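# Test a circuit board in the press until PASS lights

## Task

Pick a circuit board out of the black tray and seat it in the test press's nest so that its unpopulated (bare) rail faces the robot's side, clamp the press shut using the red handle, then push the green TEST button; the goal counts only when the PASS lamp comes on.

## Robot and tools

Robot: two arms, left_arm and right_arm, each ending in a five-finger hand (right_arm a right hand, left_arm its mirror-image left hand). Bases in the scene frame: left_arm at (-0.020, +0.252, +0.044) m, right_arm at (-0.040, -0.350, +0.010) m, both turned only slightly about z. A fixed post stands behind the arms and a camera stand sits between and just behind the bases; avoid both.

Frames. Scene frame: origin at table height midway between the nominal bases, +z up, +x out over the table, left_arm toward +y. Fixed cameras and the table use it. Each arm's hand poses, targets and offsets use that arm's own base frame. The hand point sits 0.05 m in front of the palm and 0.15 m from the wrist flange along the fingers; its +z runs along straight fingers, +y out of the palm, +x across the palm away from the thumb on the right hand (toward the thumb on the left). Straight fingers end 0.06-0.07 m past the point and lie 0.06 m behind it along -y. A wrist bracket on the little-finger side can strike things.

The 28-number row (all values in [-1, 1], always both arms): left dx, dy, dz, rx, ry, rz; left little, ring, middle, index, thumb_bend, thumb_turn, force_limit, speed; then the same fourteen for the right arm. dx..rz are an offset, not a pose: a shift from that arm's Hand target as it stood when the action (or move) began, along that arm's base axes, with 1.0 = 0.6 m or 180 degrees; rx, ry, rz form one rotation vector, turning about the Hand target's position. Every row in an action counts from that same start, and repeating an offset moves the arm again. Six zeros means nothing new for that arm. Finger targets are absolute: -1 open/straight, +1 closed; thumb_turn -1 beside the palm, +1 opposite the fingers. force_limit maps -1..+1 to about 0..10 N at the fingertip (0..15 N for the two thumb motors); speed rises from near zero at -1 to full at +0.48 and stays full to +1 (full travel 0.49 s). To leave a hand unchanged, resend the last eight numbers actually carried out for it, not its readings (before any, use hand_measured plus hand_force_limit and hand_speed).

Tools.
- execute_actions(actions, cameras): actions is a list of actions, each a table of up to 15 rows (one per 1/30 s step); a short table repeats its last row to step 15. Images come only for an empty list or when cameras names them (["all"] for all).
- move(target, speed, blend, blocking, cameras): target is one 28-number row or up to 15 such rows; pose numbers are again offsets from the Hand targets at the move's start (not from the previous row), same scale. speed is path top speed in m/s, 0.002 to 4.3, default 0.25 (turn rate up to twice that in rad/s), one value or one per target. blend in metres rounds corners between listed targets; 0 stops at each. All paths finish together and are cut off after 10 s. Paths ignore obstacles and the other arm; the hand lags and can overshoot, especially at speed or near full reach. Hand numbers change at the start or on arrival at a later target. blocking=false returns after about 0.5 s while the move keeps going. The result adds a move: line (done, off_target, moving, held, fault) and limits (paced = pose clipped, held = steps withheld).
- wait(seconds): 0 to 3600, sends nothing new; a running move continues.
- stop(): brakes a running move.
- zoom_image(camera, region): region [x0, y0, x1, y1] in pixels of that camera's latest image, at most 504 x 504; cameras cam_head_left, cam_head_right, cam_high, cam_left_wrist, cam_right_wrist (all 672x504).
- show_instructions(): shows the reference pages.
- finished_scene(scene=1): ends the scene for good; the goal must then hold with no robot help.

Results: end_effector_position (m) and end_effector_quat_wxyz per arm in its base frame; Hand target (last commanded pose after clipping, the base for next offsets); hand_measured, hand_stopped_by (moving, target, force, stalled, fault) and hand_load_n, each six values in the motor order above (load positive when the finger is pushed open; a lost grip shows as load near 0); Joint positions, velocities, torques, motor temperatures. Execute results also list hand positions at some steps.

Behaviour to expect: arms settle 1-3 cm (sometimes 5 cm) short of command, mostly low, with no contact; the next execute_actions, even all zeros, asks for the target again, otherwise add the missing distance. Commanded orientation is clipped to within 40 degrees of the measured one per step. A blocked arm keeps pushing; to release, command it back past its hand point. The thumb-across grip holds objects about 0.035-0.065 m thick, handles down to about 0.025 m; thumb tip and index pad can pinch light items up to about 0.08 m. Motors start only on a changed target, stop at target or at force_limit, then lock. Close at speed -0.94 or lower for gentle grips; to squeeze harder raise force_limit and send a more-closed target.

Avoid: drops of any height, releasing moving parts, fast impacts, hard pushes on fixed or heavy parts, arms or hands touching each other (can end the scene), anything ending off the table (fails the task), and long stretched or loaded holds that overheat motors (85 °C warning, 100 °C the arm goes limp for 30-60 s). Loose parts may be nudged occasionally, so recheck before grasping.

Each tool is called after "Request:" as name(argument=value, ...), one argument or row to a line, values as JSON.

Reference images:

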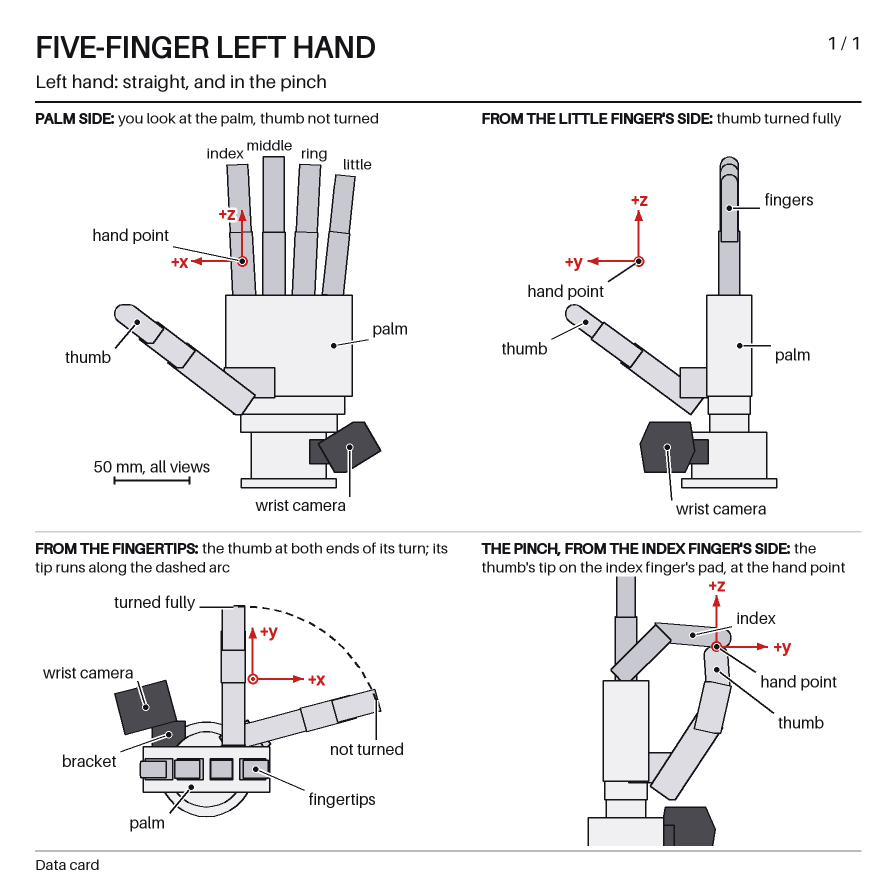

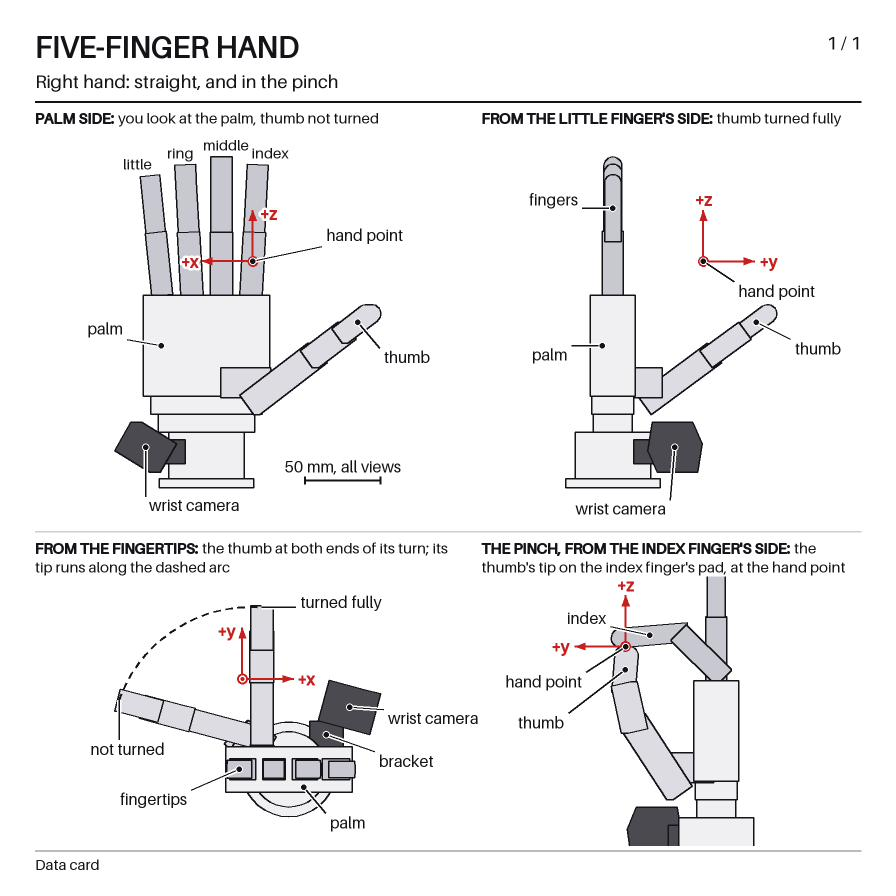

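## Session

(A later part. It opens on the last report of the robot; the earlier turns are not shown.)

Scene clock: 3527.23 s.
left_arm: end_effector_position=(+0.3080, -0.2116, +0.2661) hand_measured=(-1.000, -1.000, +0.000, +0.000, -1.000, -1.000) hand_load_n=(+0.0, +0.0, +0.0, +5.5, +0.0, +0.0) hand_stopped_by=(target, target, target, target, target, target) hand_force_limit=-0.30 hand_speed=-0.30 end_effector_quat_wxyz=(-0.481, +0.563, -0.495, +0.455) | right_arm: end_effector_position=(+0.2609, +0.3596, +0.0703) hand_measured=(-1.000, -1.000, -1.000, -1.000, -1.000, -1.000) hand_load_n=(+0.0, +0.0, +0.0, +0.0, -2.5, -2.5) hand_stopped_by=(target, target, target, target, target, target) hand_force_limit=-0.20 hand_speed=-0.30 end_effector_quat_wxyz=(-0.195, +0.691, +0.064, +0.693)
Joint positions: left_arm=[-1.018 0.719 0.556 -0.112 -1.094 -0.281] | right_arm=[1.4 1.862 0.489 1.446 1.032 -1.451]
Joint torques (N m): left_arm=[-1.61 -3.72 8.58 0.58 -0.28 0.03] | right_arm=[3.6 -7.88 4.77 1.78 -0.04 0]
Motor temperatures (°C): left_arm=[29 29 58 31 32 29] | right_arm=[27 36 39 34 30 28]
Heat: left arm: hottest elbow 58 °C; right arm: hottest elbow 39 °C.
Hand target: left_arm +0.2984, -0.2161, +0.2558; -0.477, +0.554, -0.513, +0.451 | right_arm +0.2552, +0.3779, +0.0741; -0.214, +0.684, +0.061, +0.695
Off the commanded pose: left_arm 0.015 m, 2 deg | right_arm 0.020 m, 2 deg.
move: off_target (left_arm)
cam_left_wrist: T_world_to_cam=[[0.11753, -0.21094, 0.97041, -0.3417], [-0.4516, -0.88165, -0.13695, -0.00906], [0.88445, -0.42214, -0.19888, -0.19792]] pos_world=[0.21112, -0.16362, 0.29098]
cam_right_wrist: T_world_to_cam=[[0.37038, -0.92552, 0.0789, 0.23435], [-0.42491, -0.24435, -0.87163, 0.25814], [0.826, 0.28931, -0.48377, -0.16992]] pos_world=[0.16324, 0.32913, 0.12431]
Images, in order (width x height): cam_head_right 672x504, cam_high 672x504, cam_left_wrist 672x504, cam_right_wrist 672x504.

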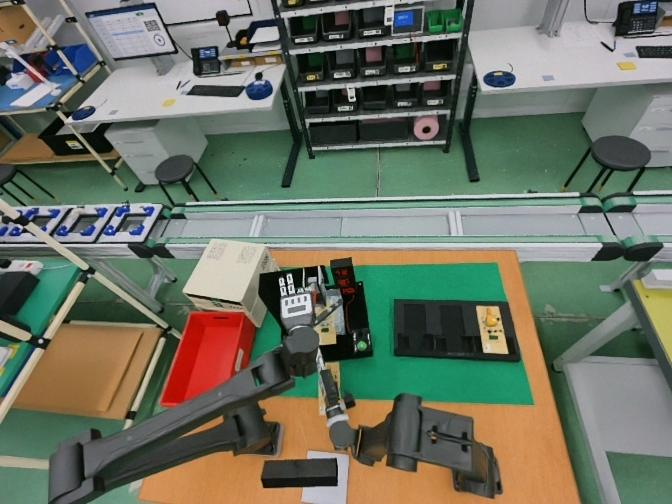

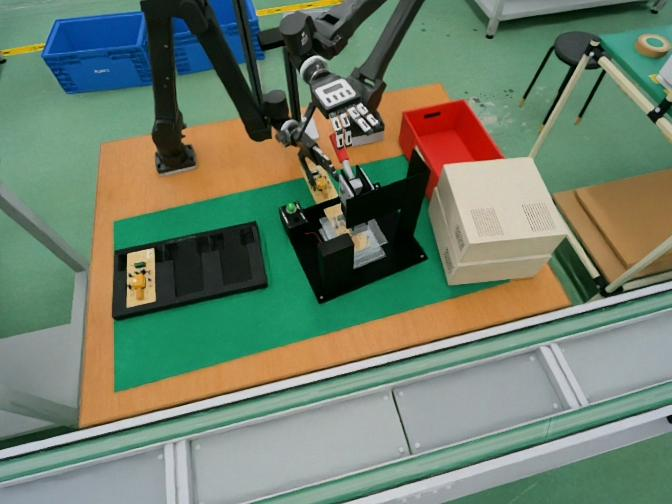

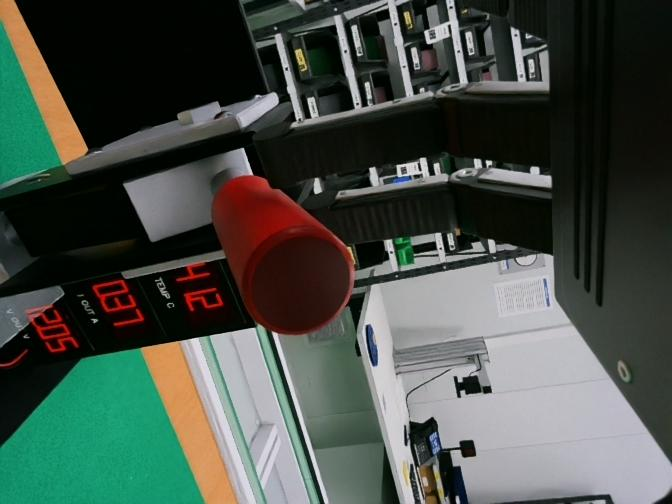

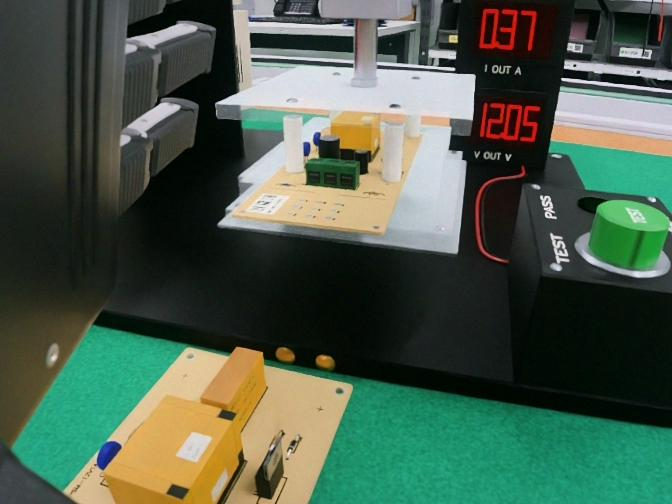

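Request:
move(
  target=[
    [0.0,0.0,0.13,0,0,0,-1,-1,0,0,-1,-1,-0.3,-0.3,-0.04,-0.06,0,0,0,0,-1,-1,-1,-1,-1,-1,-0.2,-0.3],
    [0.0,0.0,0.13,0,0,0,-1,-1,-1,-1,-1,-1,-0.3,-0.1,-0.04,-0.06,0,0,0,0,-1,-1,-1,-1,-1,-1,-0.2,-0.3],
  ],
  speed=0.1,
  cameras=["all"],
)

Request:
zoom_image(
  camera="cam_high",
  region=[300, 60, 420, 220],
)

Request:
zoom_image(
  camera="cam_head_left",
  region=[250, 230, 370, 350],
)

Request:
zoom_image(
  camera="cam_head_right",
  region=[250, 230, 370, 350],
)

Scene clock: 3553.43 s.
left_arm: end_effector_position=(+0.3007, -0.2077, +0.3041) hand_measured=(-1.000, -1.000, -1.000, -1.000, -1.000, -1.000) hand_load_n=(+0.0, -0.5, +0.0, +0.0, +0.0, +0.0) hand_stopped_by=(target, target, target, target, target, target) hand_force_limit=-0.30 hand_speed=-0.10 end_effector_quat_wxyz=(-0.486, +0.554, -0.522, +0.430) | right_arm: end_effector_position=(+0.2362, +0.3449, +0.0709) hand_measured=(-1.000, -1.000, -1.000, -1.000, -1.000, -1.000) hand_load_n=(+0.0, +0.0, -0.5, +0.0, -2.5, +0.0) hand_stopped_by=(target, target, target, target, target, target) hand_force_limit=-0.20 hand_speed=-0.30 end_effector_quat_wxyz=(-0.215, +0.686, +0.056, +0.693)
Joint positions: left_arm=[-1.03 0.701 0.686 -0.34 -1.095 -0.285] | right_arm=[1.464 1.861 0.429 1.544 1.079 -1.451]
Joint torques (N m): left_arm=[-1.03 -3.66 14.31 1.01 -0.36 0.03] | right_arm=[2.32 -8.76 1.37 1.5 0.24 -0.22]
Motor temperatures (°C): left_arm=[29 29 56 31 32 29] | right_arm=[27 36 38 34 30 28]
Heat: left arm: hottest elbow 56 °C; right arm: hottest elbow 38 °C.
Hand target: left_arm +0.2984, -0.2161, +0.3338; -0.477, +0.554, -0.513, +0.451 | right_arm +0.2312, +0.3419, +0.0742; -0.214, +0.684, +0.061, +0.695
Off the commanded pose: left_arm 0.031 m, 3 deg | right_arm 0.007 m, 1 deg.
move: off_target (left_arm); target 2's new numbers were sent with left_arm's hand 0.031 m and 3 deg from that target
cam_left_wrist: T_world_to_cam=[[0.15402, -0.27399, 0.94932, -0.39454], [-0.46793, -0.86643, -0.17415, 0.01569], [0.87024, -0.4174, -0.26166, -0.15795]] pos_world=[0.20556, -0.16044, 0.33594]
cam_right_wrist: T_world_to_cam=[[0.3863, -0.9214, 0.04245, 0.22725], [-0.41982, -0.21662, -0.88138, 0.23458], [0.82129, 0.32265, -0.4705, -0.1563]] pos_world=[0.13906, 0.31063, 0.12356]

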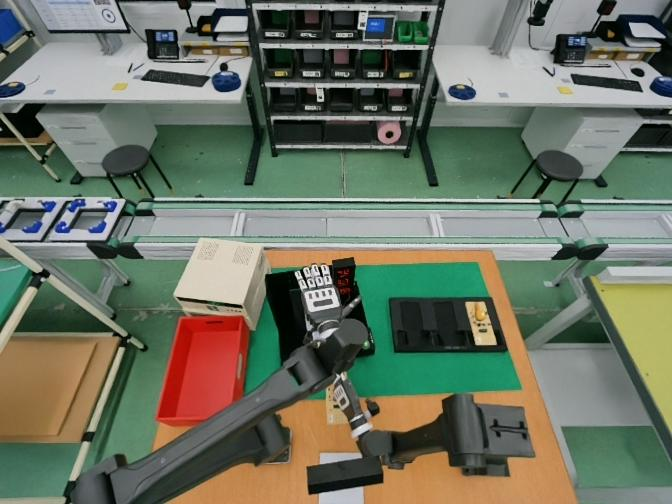

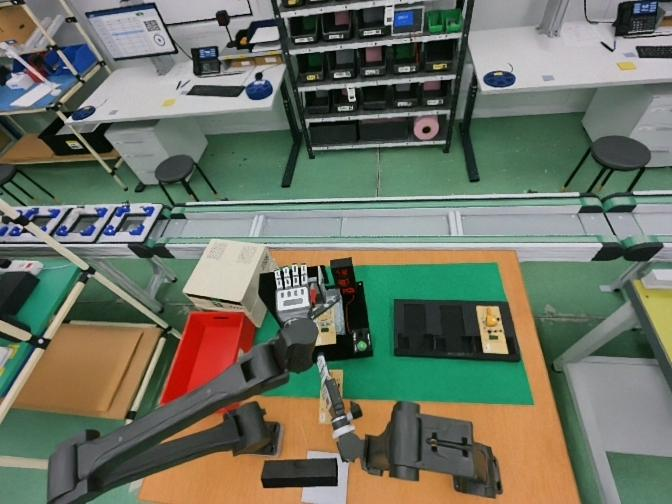

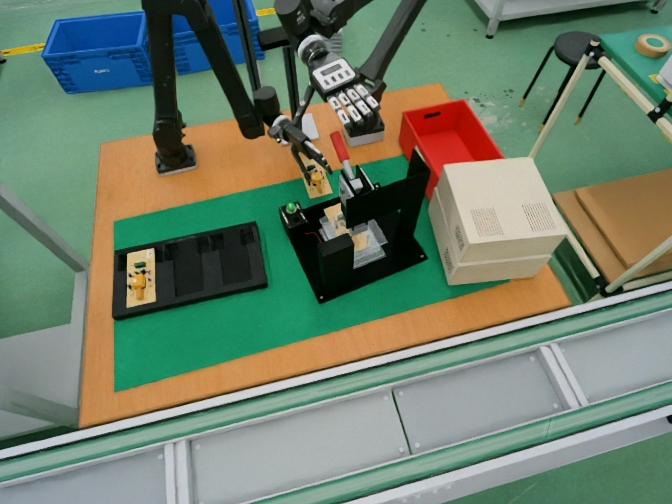

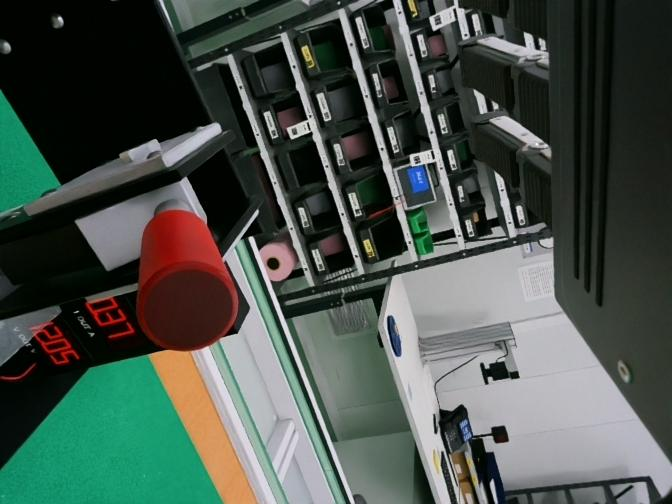

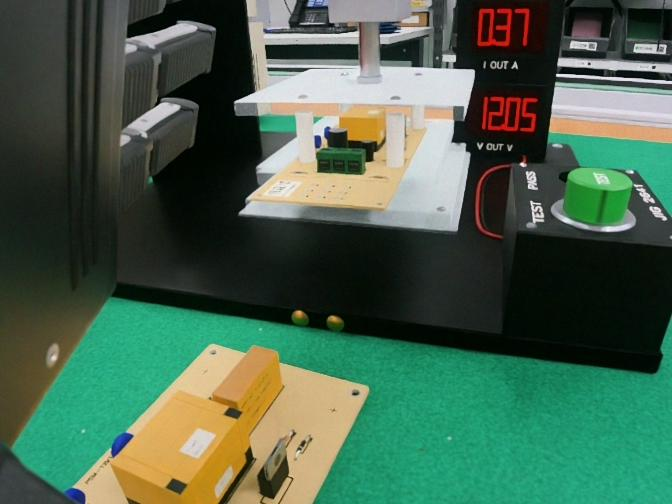

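Scaled by 3.150.

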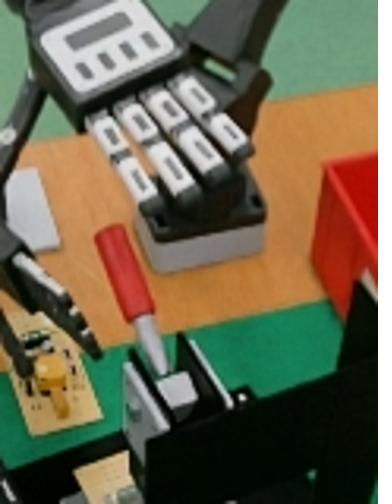

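Scaled by 4.200.

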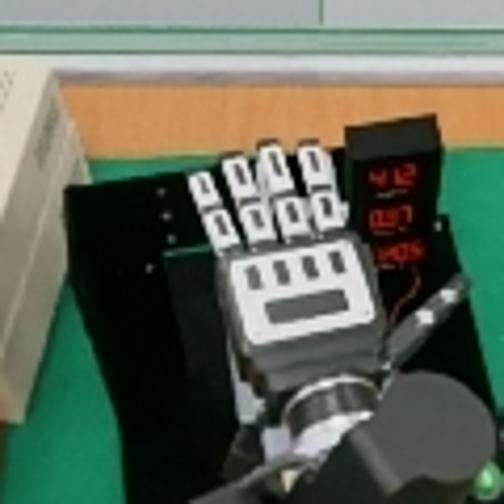

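Scaled by 4.200.

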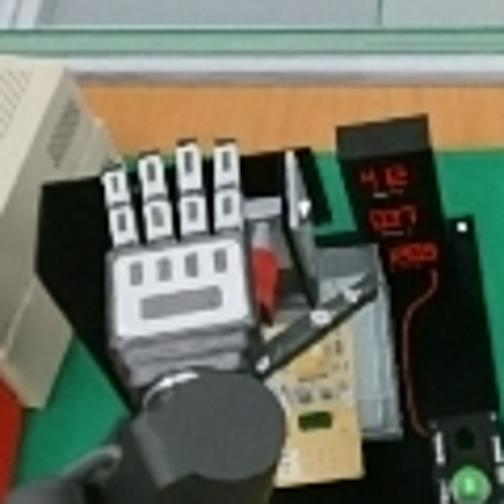

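Request:
move(
  target=[
    [0.027,-0.038,-0.03,0,-0.08,0,-1,-1,-1,-1,-1,-1,-0.3,-0.3,0,0,0,0,0,0,-1,-1,-1,-1,-1,-1,-0.2,-0.3],
  ],
  speed=0.1,
  cameras=["all"],
)

Request:
zoom_image(
  camera="cam_high",
  region=[300, 60, 420, 220],
)

Request:
zoom_image(
  camera="cam_head_right",
  region=[250, 230, 370, 350],
)

Scene clock: 3578.80 s.
left_arm: end_effector_position=(+0.3181, -0.2324, +0.3154) hand_measured=(-1.000, -1.000, -1.000, -1.000, -1.000, -1.000) hand_load_n=(+0.0, +0.0, -0.5, +0.0, +0.0, -0.5) hand_stopped_by=(target, target, target, target, target, target) hand_force_limit=-0.30 hand_speed=-0.30 end_effector_quat_wxyz=(+0.540, -0.499, +0.445, -0.512) | right_arm: end_effector_position=(+0.2362, +0.3449, +0.0709) hand_measured=(-1.000, -1.000, -1.000, -1.000, -1.000, -1.000) hand_load_n=(+0.0, +0.0, +0.0, +0.0, -2.5, +0.0) hand_stopped_by=(target, target, target, target, target, target) hand_force_limit=-0.20 hand_speed=-0.30 end_effector_quat_wxyz=(-0.215, +0.686, +0.056, +0.693)
Joint positions: left_arm=[-1.074 0.813 0.499 0.576 -1.144 0.209] | right_arm=[1.464 1.861 0.429 1.544 1.079 -1.451]
Joint torques (N m): left_arm=[-0.97 -3.19 9.35 2.02 0.11 0.15] | right_arm=[2.73 -9.23 1.32 1.74 0.23 -0.21]
Motor temperatures (°C): left_arm=[29 29 64 31 32 29] | right_arm=[27 36 37 33 30 28]
Heat: left arm: hottest elbow 64 °C; right arm: hottest elbow 37 °C.
Hand target: left_arm +0.3146, -0.2389, +0.3158; +0.537, -0.493, +0.449, -0.517 | right_arm +0.2312, +0.3419, +0.0742; -0.214, +0.684, +0.061, +0.695
Off the commanded pose: left_arm 0.007 m, 1 deg | right_arm 0.007 m, 1 deg.
move: done
cam_left_wrist: T_world_to_cam=[[-0.10908, -0.23557, 0.96572, -0.32734], [-0.41377, -0.87259, -0.25959, 0.01266], [0.90382, -0.4279, -0.00229, -0.27536]] pos_world=[0.21841, -0.1839, 0.31877]
cam_right_wrist: T_world_to_cam=[[0.3863, -0.9214, 0.04245, 0.22725], [-0.41982, -0.21662, -0.88138, 0.23458], [0.82129, 0.32265, -0.4705, -0.1563]] pos_world=[0.13906, 0.31063, 0.12356]

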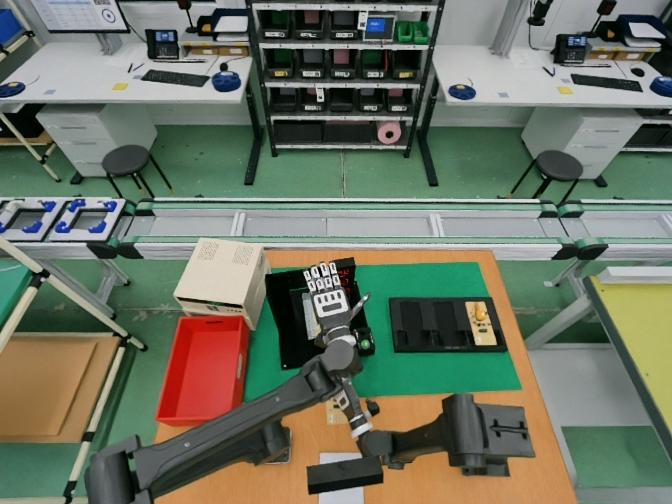

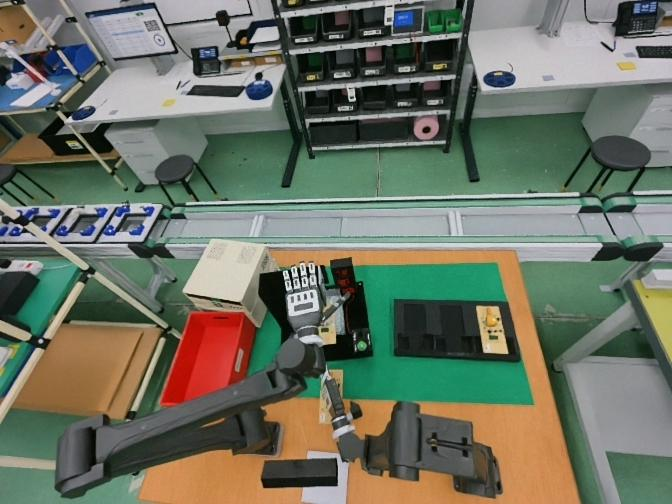

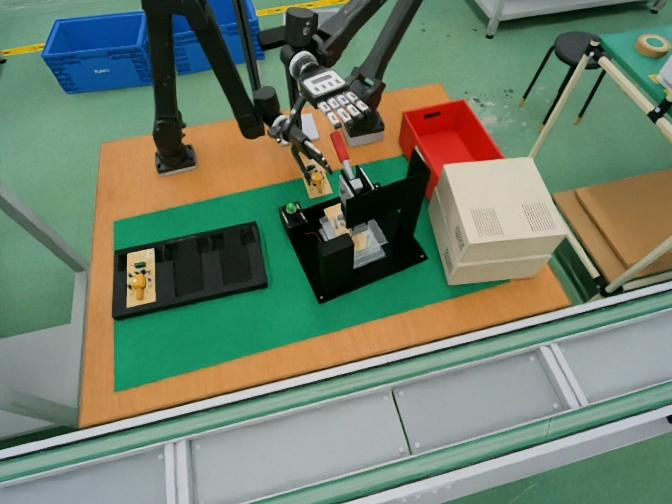

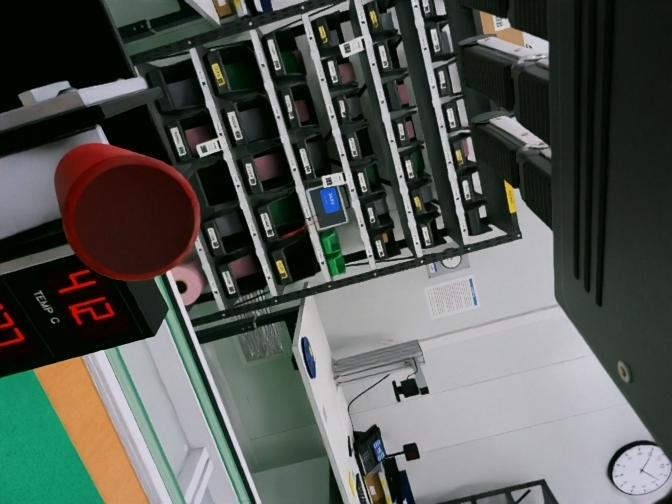

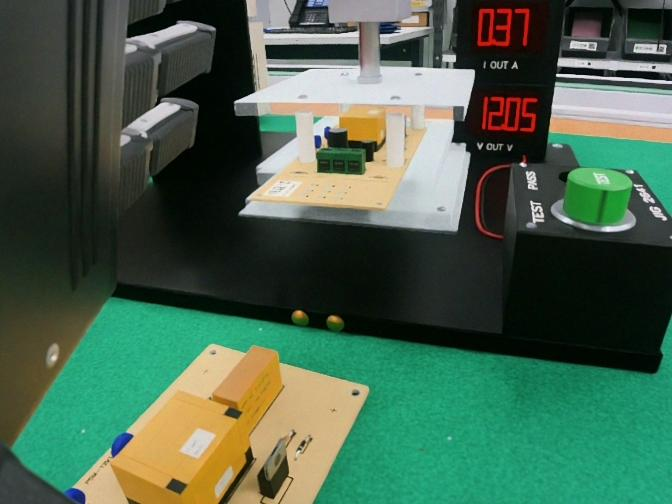

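Scaled by 3.150.

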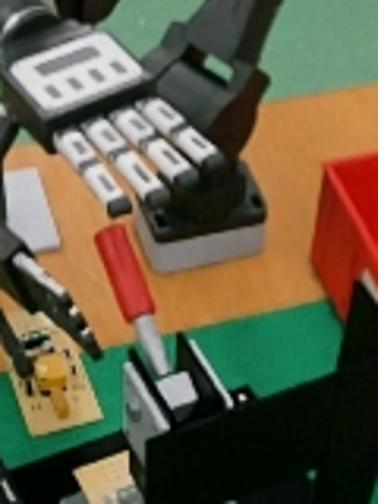

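Scaled by 4.200.

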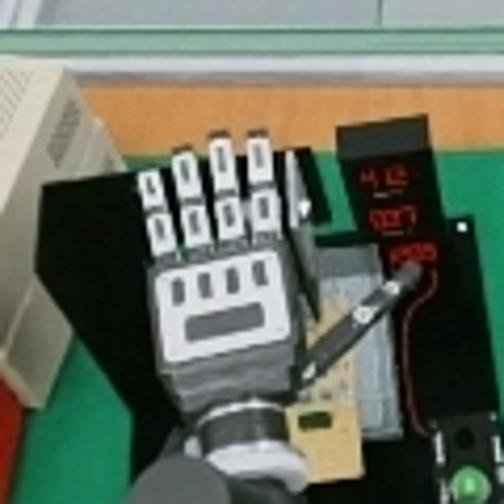

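Request:
move(
  target=[
    [0.0,0.0,-0.09,0,0,0,-1,-1,-1,-1,-1,-1,-0.3,-0.3,0,0,0,0,0,0,-1,-1,-1,-1,-1,-1,-0.2,-0.3],
  ],
  speed=0.08,
  cameras=["cam_high", "cam_left_wrist", "cam_right_wrist", "cam_head_right"],
)

Request:
zoom_image(
  camera="cam_high",
  region=[300, 60, 420, 220],
)

Scene clock: 3589.17 s.
left_arm: end_effector_position=(+0.3183, -0.2326, +0.2592) hand_measured=(-1.000, -1.000, -1.000, -1.000, -1.000, -1.000) hand_load_n=(+0.0, +0.0, +0.0, +0.0, +0.0, +0.0) hand_stopped_by=(target, target, target, target, target, target) hand_force_limit=-0.30 hand_speed=-0.30 end_effector_quat_wxyz=(+0.540, -0.498, +0.447, -0.511) | right_arm: end_effector_position=(+0.2362, +0.3449, +0.0709) hand_measured=(-1.000, -1.000, -1.000, -1.000, -1.000, -1.000) hand_load_n=(+0.0, +0.0, +0.0, +0.0, -2.5, +0.0) hand_stopped_by=(target, target, target, target, target, target) hand_force_limit=-0.20 hand_speed=-0.30 end_effector_quat_wxyz=(-0.215, +0.686, +0.056, +0.693)
Joint positions: left_arm=[-1.074 0.916 0.386 0.787 -1.144 0.21] | right_arm=[1.464 1.861 0.429 1.544 1.079 -1.451]
Joint torques (N m): left_arm=[-1.03 -3.78 8.76 2 0.1 0.13] | right_arm=[2.9 -9.11 1.21 1.57 0.21 -0.18]
Motor temperatures (°C): left_arm=[29 29 61 31 32 29] | right_arm=[27 35 36 33 30 28]
Heat: left arm: hottest elbow 61 °C; right arm: hottest elbow 36 °C.
Hand target: left_arm +0.3146, -0.2389, +0.2618; +0.537, -0.493, +0.449, -0.517 | right_arm +0.2312, +0.3419, +0.0742; -0.214, +0.684, +0.061, +0.695
Off the commanded pose: left_arm 0.008 m, 1 deg | right_arm 0.007 m, 1 deg.
move: done
cam_left_wrist: T_world_to_cam=[[-0.10668, -0.24046, 0.96478, -0.27465], [-0.41437, -0.87129, -0.26298, -0.00065], [0.90383, -0.42783, -0.00669, -0.27459]] pos_world=[0.21861, -0.18409, 0.26297]
cam_right_wrist: T_world_to_cam=[[0.3863, -0.9214, 0.04245, 0.22725], [-0.41982, -0.21662, -0.88138, 0.23458], [0.82129, 0.32265, -0.4705, -0.1563]] pos_world=[0.13906, 0.31063, 0.12356]
Images, in order (width x height): cam_head_right 672x504, cam_high 672x504, cam_left_wrist 672x504, cam_right_wrist 672x504.

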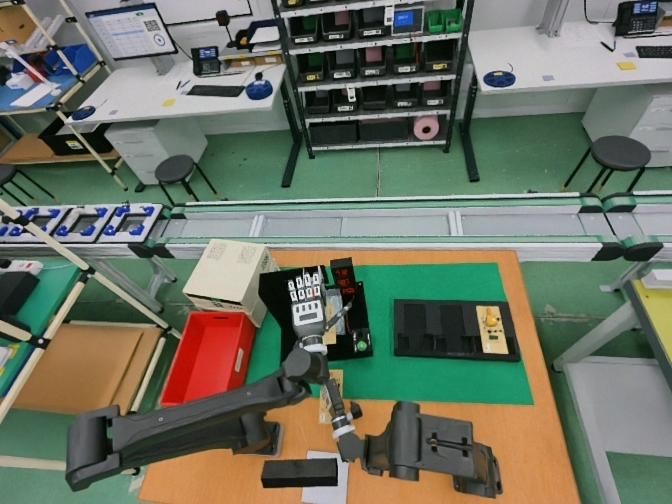

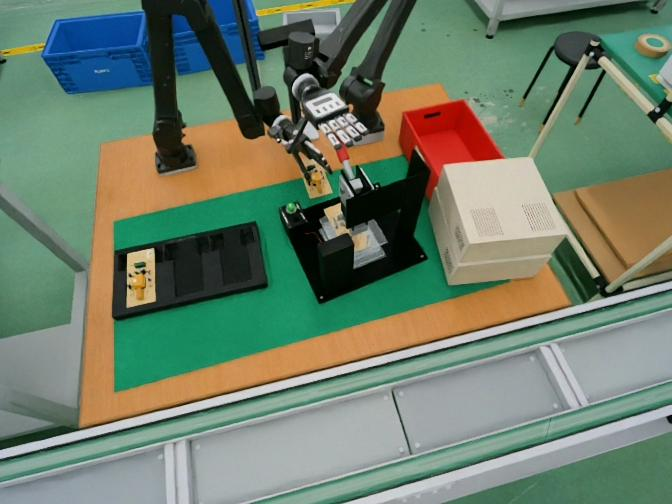

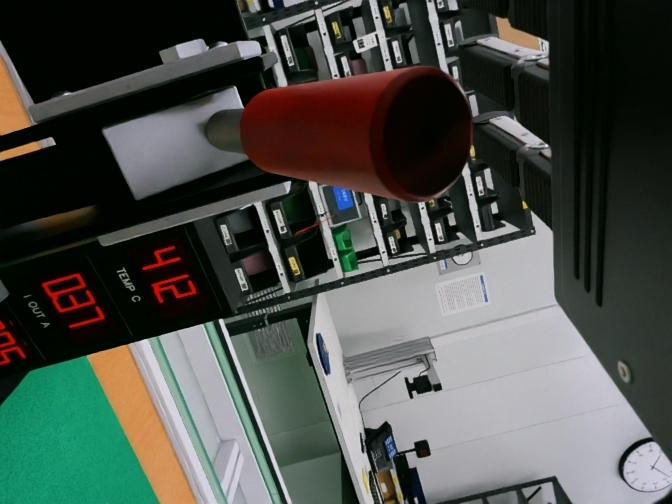

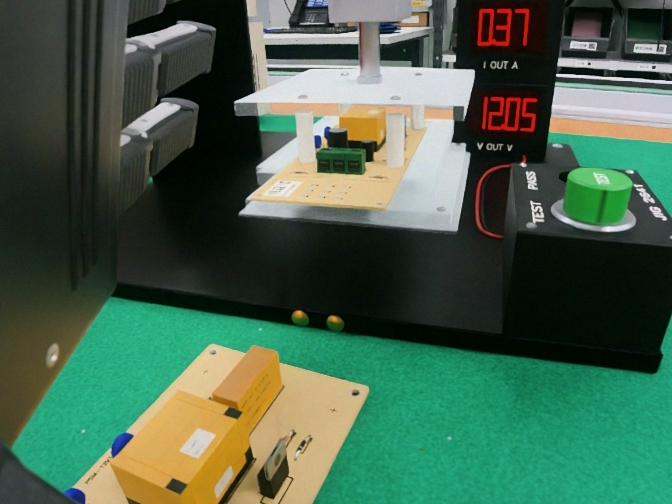

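Scaled by 3.150.

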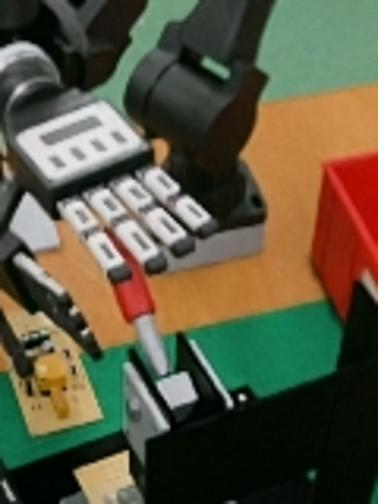

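Request:
move(
  target=[
    [-0.025,0.0,-0.08,0,0,0,-1,-1,-1,-1,-1,-1,-0.3,-0.3,0,0,0,0,0,0,-1,-1,-1,-1,-1,-1,-0.2,-0.3],
  ],
  speed=0.06,
  cameras=["cam_high", "cam_left_wrist", "cam_right_wrist", "cam_head_right"],
)

Request:
zoom_image(
  camera="cam_high",
  region=[300, 60, 420, 220],
)

Request:
zoom_image(
  camera="cam_right_wrist",
  region=[230, 40, 500, 240],
)

Scene clock: 3599.97 s.
left_arm: end_effector_position=(+0.3029, -0.2380, +0.2250) hand_measured=(-1.000, -1.000, -1.000, -1.000, -1.000, -1.000) hand_load_n=(+0.0, +0.0, +0.0, +0.0, +0.0, +0.0) hand_stopped_by=(target, target, target, target, target, target) hand_force_limit=-0.30 hand_speed=-0.30 end_effector_quat_wxyz=(+0.533, -0.500, +0.435, -0.526) | right_arm: end_effector_position=(+0.2362, +0.3449, +0.0709) hand_measured=(-1.000, -1.000, -1.000, -1.000, -1.000, -1.000) hand_load_n=(+0.0, +0.0, +0.0, +0.0, -2.5, +0.0) hand_stopped_by=(target, target, target, target, target, target) hand_force_limit=-0.20 hand_speed=-0.30 end_effector_quat_wxyz=(-0.215, +0.686, +0.056, +0.693)
Joint positions: left_arm=[-1.136 1.035 0.301 1.068 -1.192 0.25] | right_arm=[1.464 1.861 0.429 1.544 1.079 -1.451]
Joint torques (N m): left_arm=[-0.91 -3.02 6.35 1.51 -0.03 0.13] | right_arm=[2.32 -9 1.26 1.59 0.18 -0.18]
Motor temperatures (°C): left_arm=[29 29 60 31 32 30] | right_arm=[27 35 36 33 30 28]
Heat: left arm: hottest elbow 60 °C; right arm: hottest elbow 36 °C.
Hand target: left_arm +0.2996, -0.2389, +0.2138; +0.537, -0.493, +0.449, -0.517 | right_arm +0.2312, +0.3419, +0.0742; -0.214, +0.684, +0.061, +0.695
Off the commanded pose: left_arm 0.012 m, 2 deg | right_arm 0.007 m, 1 deg.
move: off_target (left_arm)
cam_left_wrist: T_world_to_cam=[[-0.12769, -0.20518, 0.97036, -0.23113], [-0.41964, -0.8753, -0.24031, -0.02516], [0.89866, -0.43789, 0.02567, -0.2713]] pos_world=[0.20373, -0.18824, 0.2252]
cam_right_wrist: T_world_to_cam=[[0.3863, -0.9214, 0.04245, 0.22725], [-0.41982, -0.21662, -0.88138, 0.23458], [0.82129, 0.32265, -0.4705, -0.1563]] pos_world=[0.13906, 0.31063, 0.12356]
Images, in order (width x height): cam_head_right 672x504, cam_high 672x504, cam_left_wrist 672x504, cam_right_wrist 672x504.

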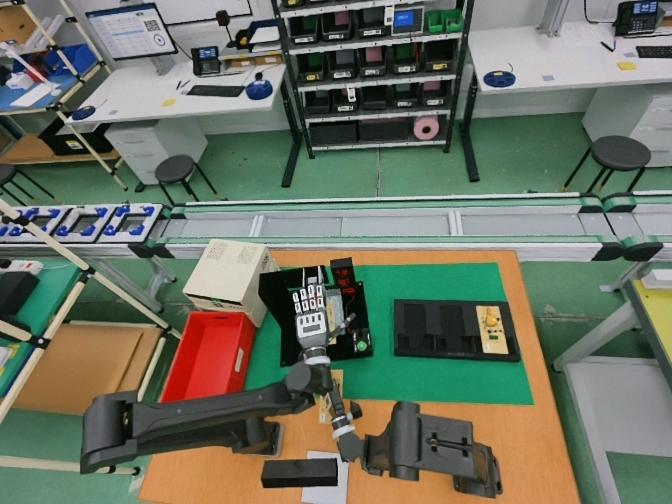

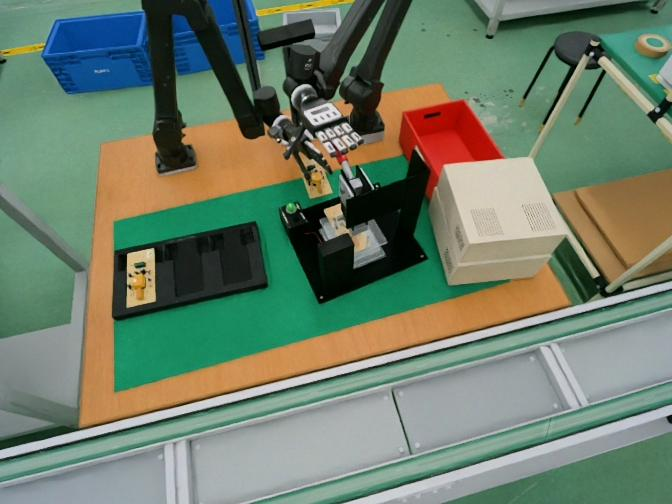

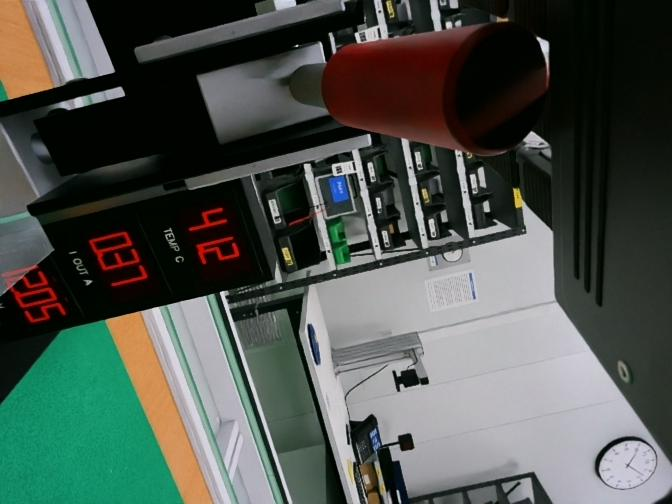

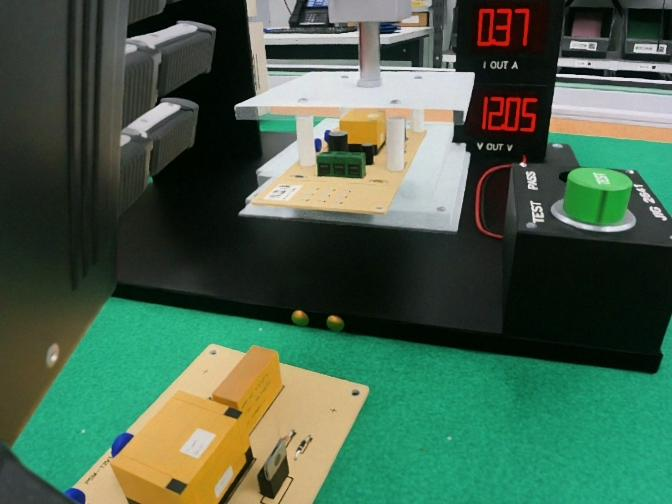

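Scaled by 3.150.

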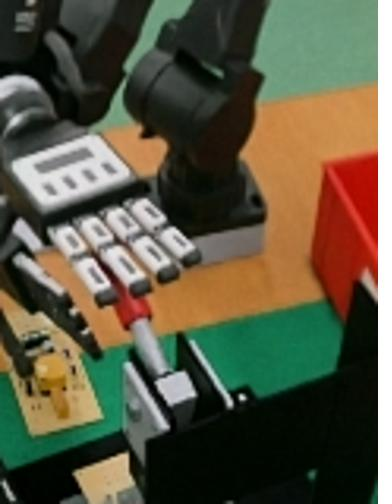

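Scaled by 1.867.

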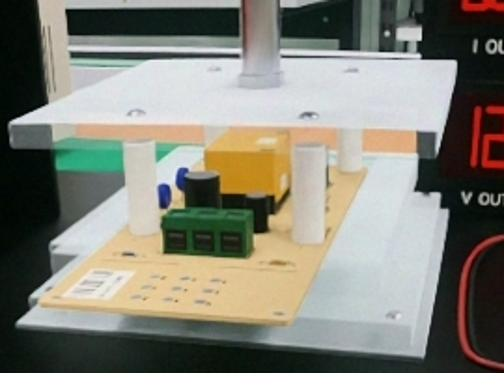

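Request:
move(
  target=[
    [-0.02,0.0,-0.07,0,0,0,-1,-1,-1,-1,-1,-1,-0.3,-0.3,0,0,0,0,0,0,-1,-1,-1,-1,-1,-1,-0.2,-0.3],
  ],
  speed=0.06,
  cameras=["cam_high", "cam_left_wrist", "cam_right_wrist", "cam_head_right"],
)

Request:
zoom_image(
  camera="cam_high",
  region=[300, 60, 420, 220],
)

Request:
zoom_image(
  camera="cam_right_wrist",
  region=[230, 40, 500, 240],
)

Scene clock: 3608.33 s.
left_arm: end_effector_position=(+0.2962, -0.2387, +0.1938) hand_measured=(-1.000, -1.000, -1.000, -1.000, -1.000, -1.000) hand_load_n=(+0.0, +0.0, +0.0, +0.0, +0.0, -0.5) hand_stopped_by=(target, target, target, target, target, target) hand_force_limit=-0.30 hand_speed=-0.30 end_effector_quat_wxyz=(+0.530, -0.507, +0.420, -0.535) | right_arm: end_effector_position=(+0.2362, +0.3449, +0.0709) hand_measured=(-1.000, -1.000, -1.000, -1.000, -1.000, -1.000) hand_load_n=(+0.0, +0.0, +0.0, -0.5, -2.5, +0.0) hand_stopped_by=(target, target, target, target, target, target) hand_force_limit=-0.20 hand_speed=-0.30 end_effector_quat_wxyz=(-0.215, +0.686, +0.056, +0.693)
Joint positions: left_arm=[-1.167 1.218 0.249 1.38 -1.228 0.292] | right_arm=[1.464 1.861 0.429 1.544 1.079 -1.451]
Joint torques (N m): left_arm=[-1.49 -2.78 3.58 0.88 -0.17 0.15] | right_arm=[2.55 -8.64 1.31 1.52 0.22 -0.17]
Motor temperatures (°C): left_arm=[29 29 58 31 32 30] | right_arm=[27 35 36 33 30 28]
Heat: left arm: hottest elbow 58 °C; right arm: hottest elbow 36 °C.
Hand target: left_arm +0.2876, -0.2389, +0.1718; +0.537, -0.493, +0.449, -0.517 | right_arm +0.2312, +0.3419, +0.0742; -0.214, +0.684, +0.061, +0.695
Off the commanded pose: left_arm 0.024 m, 4 deg | right_arm 0.007 m, 1 deg.
move: off_target (left_arm)
cam_left_wrist: T_world_to_cam=[[-0.14154, -0.17273, 0.97475, -0.19079], [-0.4082, -0.88686, -0.21643, -0.04695], [0.90185, -0.42853, 0.05502, -0.26924]] pos_world=[0.19665, -0.18997, 0.19062]
cam_right_wrist: T_world_to_cam=[[0.3863, -0.9214, 0.04245, 0.22725], [-0.41982, -0.21662, -0.88138, 0.23458], [0.82129, 0.32265, -0.4705, -0.1563]] pos_world=[0.13906, 0.31063, 0.12356]
Images, in order (width x height): cam_head_right 672x504, cam_high 672x504, cam_left_wrist 672x504, cam_right_wrist 672x504.

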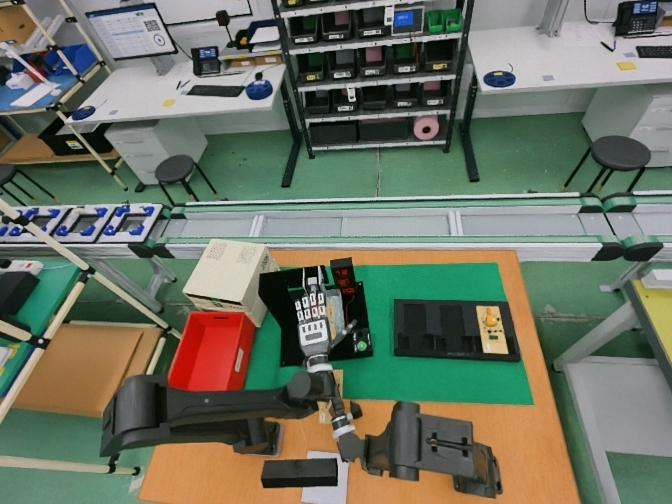

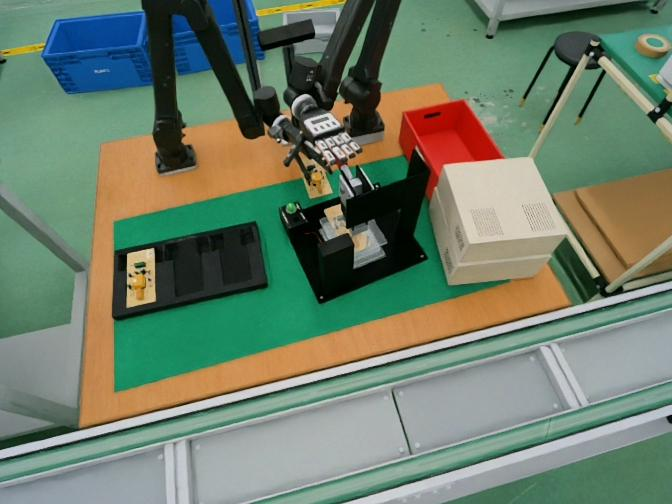

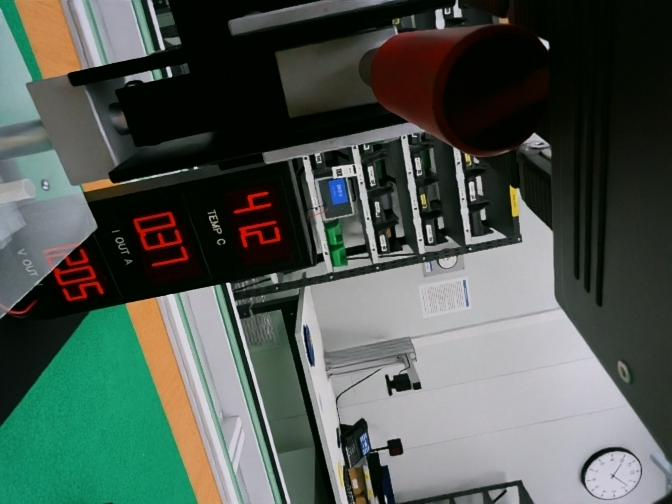

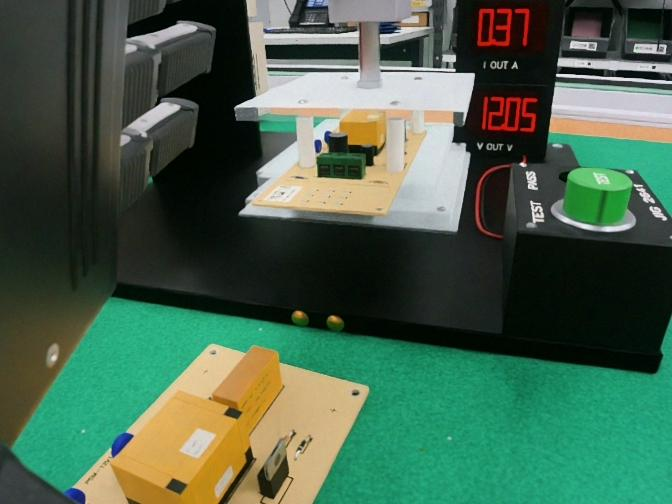

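Scaled by 3.150.

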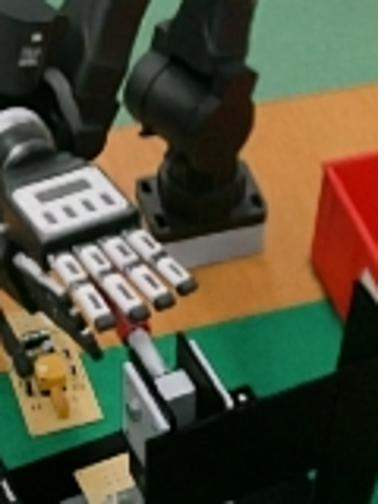

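Scaled by 1.867.

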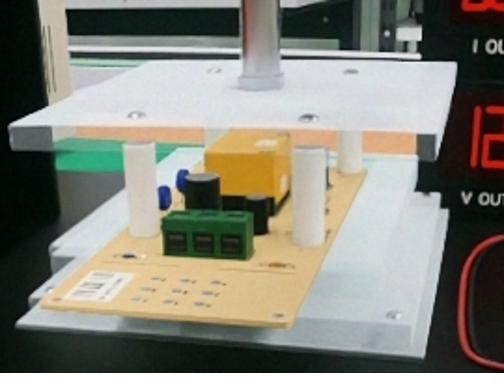

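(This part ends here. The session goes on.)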